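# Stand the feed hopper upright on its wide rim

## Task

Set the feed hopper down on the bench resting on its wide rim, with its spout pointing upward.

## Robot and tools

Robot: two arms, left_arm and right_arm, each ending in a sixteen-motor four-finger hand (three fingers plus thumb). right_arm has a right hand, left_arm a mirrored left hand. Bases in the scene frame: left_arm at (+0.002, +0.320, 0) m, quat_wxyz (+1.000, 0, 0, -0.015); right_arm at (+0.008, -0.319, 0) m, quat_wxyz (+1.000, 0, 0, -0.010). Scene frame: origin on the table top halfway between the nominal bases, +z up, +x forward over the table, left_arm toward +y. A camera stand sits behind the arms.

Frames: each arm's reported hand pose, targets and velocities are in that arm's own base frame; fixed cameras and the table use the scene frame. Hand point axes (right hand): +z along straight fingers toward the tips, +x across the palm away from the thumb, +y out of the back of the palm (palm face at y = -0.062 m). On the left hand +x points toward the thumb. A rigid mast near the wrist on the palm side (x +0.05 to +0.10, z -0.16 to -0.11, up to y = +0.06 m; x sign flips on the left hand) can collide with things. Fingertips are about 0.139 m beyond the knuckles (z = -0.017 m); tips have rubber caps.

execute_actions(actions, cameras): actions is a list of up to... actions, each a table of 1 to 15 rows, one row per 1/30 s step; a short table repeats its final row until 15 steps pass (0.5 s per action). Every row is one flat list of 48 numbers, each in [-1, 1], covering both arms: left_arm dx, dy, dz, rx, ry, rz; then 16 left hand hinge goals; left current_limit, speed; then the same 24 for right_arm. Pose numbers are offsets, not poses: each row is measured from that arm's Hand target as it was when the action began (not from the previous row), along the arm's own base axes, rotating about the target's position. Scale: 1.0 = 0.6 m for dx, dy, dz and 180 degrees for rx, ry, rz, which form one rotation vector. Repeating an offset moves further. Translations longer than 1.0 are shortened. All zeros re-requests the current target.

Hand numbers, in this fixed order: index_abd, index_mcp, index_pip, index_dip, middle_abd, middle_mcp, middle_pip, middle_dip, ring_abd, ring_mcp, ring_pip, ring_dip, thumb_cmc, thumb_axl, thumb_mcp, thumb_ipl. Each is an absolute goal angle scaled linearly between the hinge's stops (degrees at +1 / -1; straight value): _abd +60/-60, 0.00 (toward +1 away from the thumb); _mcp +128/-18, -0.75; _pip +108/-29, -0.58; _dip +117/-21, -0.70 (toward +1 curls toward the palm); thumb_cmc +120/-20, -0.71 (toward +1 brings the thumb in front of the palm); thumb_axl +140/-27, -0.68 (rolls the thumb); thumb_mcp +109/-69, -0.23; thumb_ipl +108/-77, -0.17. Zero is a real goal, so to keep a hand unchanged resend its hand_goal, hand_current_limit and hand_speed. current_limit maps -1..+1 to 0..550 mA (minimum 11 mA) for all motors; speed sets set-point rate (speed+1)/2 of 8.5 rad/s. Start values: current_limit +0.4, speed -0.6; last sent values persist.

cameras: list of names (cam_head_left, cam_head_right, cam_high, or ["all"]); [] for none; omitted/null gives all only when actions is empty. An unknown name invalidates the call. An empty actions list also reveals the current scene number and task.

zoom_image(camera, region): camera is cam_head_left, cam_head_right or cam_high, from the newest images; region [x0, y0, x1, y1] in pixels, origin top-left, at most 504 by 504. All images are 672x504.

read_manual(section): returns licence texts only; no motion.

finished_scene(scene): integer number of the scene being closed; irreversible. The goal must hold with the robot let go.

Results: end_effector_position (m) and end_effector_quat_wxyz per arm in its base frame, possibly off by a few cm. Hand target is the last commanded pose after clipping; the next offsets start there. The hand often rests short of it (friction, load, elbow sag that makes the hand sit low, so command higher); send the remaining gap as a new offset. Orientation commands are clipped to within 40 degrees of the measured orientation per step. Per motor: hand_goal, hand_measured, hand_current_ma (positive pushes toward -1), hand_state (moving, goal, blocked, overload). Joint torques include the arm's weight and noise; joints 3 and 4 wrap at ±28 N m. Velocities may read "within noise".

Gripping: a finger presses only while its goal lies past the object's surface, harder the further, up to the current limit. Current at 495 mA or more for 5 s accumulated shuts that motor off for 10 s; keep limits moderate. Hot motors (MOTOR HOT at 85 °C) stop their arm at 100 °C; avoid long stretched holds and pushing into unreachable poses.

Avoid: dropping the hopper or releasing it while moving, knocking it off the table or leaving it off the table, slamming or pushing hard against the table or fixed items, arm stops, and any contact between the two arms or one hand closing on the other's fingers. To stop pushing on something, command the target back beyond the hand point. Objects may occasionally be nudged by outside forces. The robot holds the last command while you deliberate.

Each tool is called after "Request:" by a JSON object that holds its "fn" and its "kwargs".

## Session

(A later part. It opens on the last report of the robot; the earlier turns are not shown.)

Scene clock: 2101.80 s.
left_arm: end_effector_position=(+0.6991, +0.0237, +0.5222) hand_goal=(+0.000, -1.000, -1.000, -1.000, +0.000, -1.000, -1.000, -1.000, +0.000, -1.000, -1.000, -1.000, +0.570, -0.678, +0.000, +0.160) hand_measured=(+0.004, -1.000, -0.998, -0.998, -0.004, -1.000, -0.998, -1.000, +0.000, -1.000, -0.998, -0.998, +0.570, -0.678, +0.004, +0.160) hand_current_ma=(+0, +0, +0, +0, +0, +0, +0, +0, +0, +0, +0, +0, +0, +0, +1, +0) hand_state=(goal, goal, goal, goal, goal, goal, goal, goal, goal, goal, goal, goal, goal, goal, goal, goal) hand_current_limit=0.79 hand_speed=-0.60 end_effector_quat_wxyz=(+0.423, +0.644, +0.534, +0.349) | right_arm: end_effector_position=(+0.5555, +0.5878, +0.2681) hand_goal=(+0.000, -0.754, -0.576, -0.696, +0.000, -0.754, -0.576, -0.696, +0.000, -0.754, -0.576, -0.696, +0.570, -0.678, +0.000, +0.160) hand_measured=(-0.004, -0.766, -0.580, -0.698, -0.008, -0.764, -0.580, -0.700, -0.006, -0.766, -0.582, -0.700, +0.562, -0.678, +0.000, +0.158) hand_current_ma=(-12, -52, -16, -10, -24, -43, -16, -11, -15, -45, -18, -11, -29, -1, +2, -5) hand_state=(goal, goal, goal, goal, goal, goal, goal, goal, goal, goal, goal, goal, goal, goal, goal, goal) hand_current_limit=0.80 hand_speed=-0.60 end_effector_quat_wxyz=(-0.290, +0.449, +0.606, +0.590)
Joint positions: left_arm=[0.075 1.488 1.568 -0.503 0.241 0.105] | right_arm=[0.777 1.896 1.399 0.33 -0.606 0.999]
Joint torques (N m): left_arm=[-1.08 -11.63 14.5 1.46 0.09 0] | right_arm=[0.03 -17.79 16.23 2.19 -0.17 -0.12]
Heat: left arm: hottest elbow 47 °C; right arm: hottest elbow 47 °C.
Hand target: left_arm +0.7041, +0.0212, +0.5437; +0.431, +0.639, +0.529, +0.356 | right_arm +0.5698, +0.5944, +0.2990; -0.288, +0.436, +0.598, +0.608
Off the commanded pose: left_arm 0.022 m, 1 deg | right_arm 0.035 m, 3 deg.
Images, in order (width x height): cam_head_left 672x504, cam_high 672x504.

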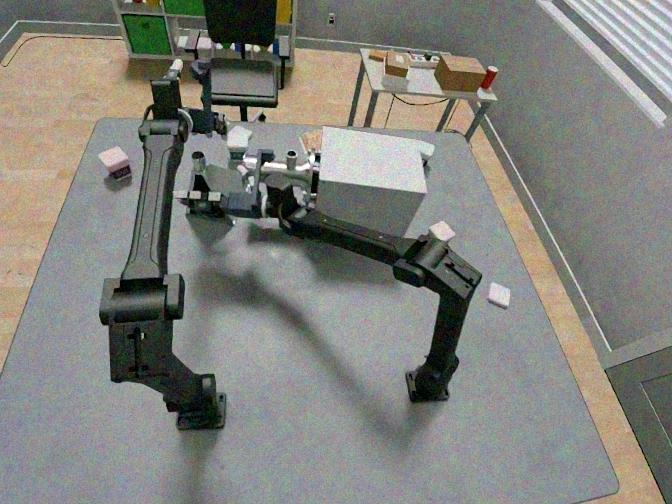

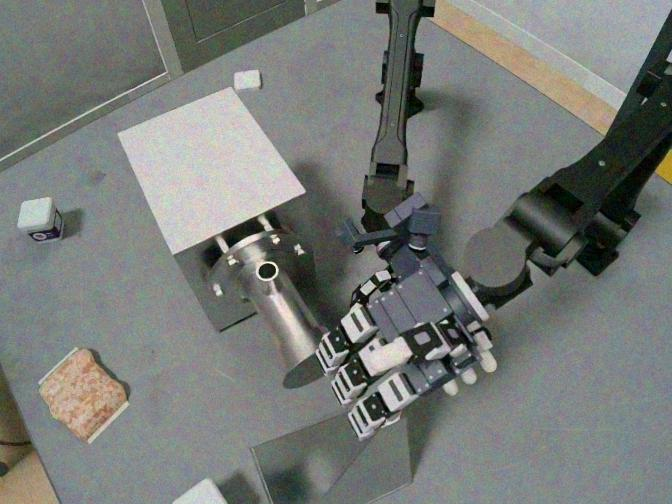

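Request:
{"fn": "execute_actions", "kwargs": {"actions": [[[0,0,0.06,0,0,0,0,-1,-1,-1,0,-1,-1,-1,0,-1,-1,-1,0.57,-0.678,0,0.16,0.79,-0.6,-0.07,0,0.0,0,0,0,0,-0.754,-0.576,-0.696,0,-0.754,-0.576,-0.696,0,-0.754,-0.576,-0.696,0.57,-0.678,0,0.16,0.8,-0.6]],[[-0.03,0,0.02,0,0,0,0,-1,-1,-1,0,-1,-1,-1,0,-1,-1,-1,0.57,-0.678,0,0.16,0.79,-0.6,-0.1,-0.05,0.0,0,0,0,0,-0.754,-0.576,-0.696,0,-0.754,-0.576,-0.696,0,-0.754,-0.576,-0.696,0.57,-0.678,0,0.16,0.8,-0.6]],[[0,0,0,0,0,0,0,-1,-1,-1,0,-1,-1,-1,0,-1,-1,-1,0.57,-0.678,0,0.16,0.79,-0.6,-0.05,-0.08,0.0,0,0,0,0,-0.754,-0.576,-0.696,0,-0.754,-0.576,-0.696,0,-0.754,-0.576,-0.696,0.57,-0.678,0,0.16,0.8,-0.6]]], "cameras": ["all"]}}

Request:
{"fn": "zoom_image", "kwargs": {"camera": "cam_head_right", "region": [140, 110, 340, 260]}}

Request:
{"fn": "zoom_image", "kwargs": {"camera": "cam_high", "region": [235, 320, 425, 504]}}

Scene clock: 2120.33 s.
left_arm: end_effector_position=(+0.6949, +0.0234, +0.5587) hand_goal=(+0.000, -1.000, -1.000, -1.000, +0.000, -1.000, -1.000, -1.000, +0.000, -1.000, -1.000, -1.000, +0.570, -0.678, +0.000, +0.160) hand_measured=(+0.004, -1.000, -0.998, -0.998, -0.004, -1.000, -0.998, -1.000, +0.000, -1.000, -0.998, -0.998, +0.570, -0.678, +0.004, +0.160) hand_current_ma=(+0, +0, +0, +0, +0, +0, +0, +0, +0, +0, +0, +0, +0, +0, +1, +0) hand_state=(goal, goal, goal, goal, goal, goal, goal, goal, goal, goal, goal, goal, goal, goal, goal, goal) hand_current_limit=0.79 hand_speed=-0.60 end_effector_quat_wxyz=(+0.418, +0.647, +0.538, +0.343) | right_arm: end_effector_position=(+0.4349, +0.5214, +0.2757) hand_goal=(+0.000, -0.754, -0.576, -0.696, +0.000, -0.754, -0.576, -0.696, +0.000, -0.754, -0.576, -0.696, +0.570, -0.678, +0.000, +0.160) hand_measured=(-0.004, -0.760, -0.580, -0.698, -0.008, -0.760, -0.580, -0.700, -0.006, -0.760, -0.580, -0.700, +0.562, -0.678, +0.000, +0.158) hand_current_ma=(-12, -25, -11, -9, -24, -21, -11, -11, -15, -23, -13, -10, -29, -1, +2, -5) hand_state=(goal, goal, goal, goal, goal, goal, goal, goal, goal, goal, goal, goal, goal, goal, goal, goal) hand_current_limit=0.80 hand_speed=-0.60 end_effector_quat_wxyz=(-0.289, +0.447, +0.607, +0.591)
Joint positions: left_arm=[0.075 1.493 1.682 -0.63 0.241 0.105] | right_arm=[0.853 1.589 0.988 0.444 -0.532 1.009]
Joint torques (N m): left_arm=[-0.91 -13.86 13.35 1.44 0.21 0.01] | right_arm=[-0.15 -15.03 10.8 3.23 -0.16 -0.13]
Motor temperatures (°C): left_arm=[25 31 51 28 26 26] | right_arm=[24 35 47 28 26 29]
Heat: left arm: hottest elbow 51 °C; right arm: hottest elbow 47 °C.
Hand target: left_arm +0.6862, +0.0212, +0.5916; +0.431, +0.639, +0.529, +0.356 | right_arm +0.4376, +0.5164, +0.2992; -0.288, +0.435, +0.598, +0.608
Off the commanded pose: left_arm 0.034 m, 2 deg | right_arm 0.024 m, 3 deg.

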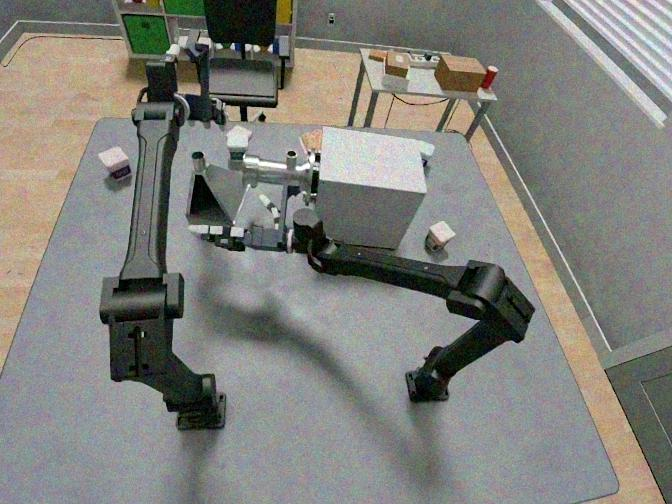

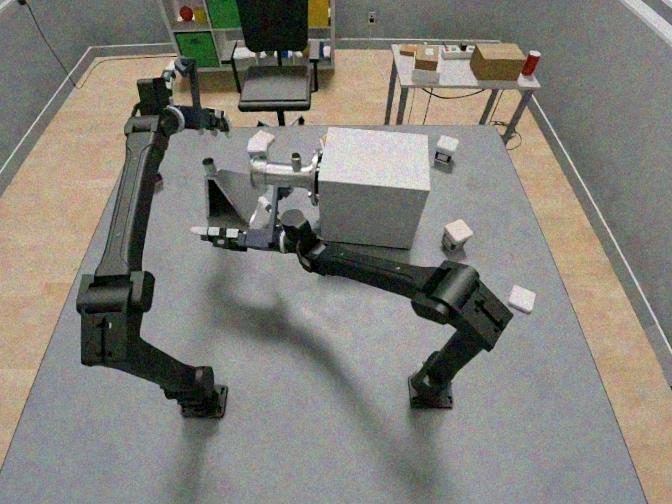

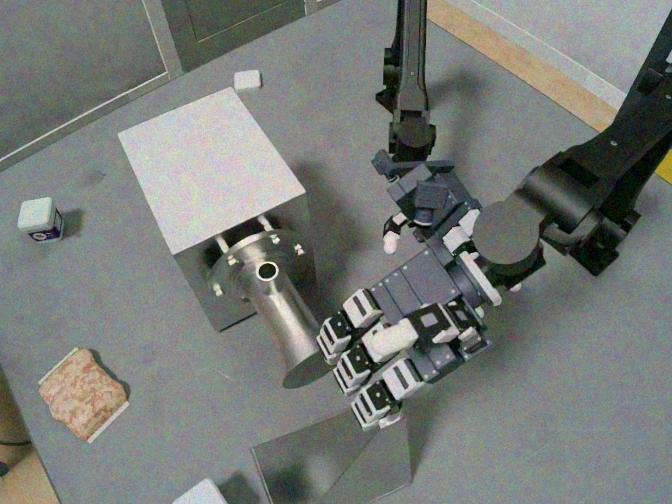

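Scaled by 2.520 from the camera's 672x504 image, which has a finer 960x720 frame.

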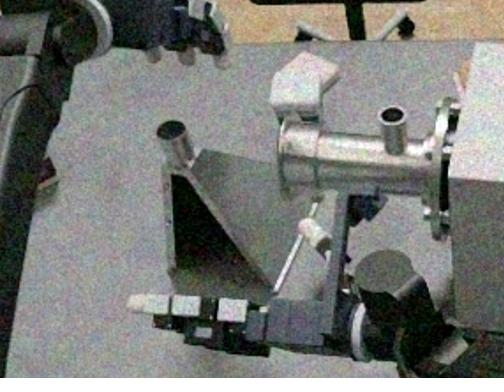

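Scaled by 2.653 from the camera's 672x504 image, which has a finer 960x720 frame.

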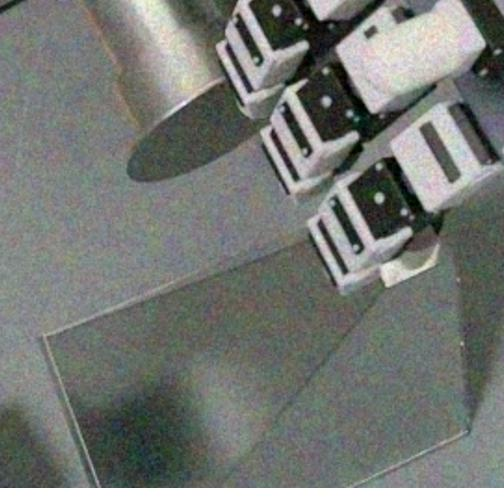

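Request:
{"fn": "finished_scene", "kwargs": {"scene": 2}}

The scene is finished: the task was done.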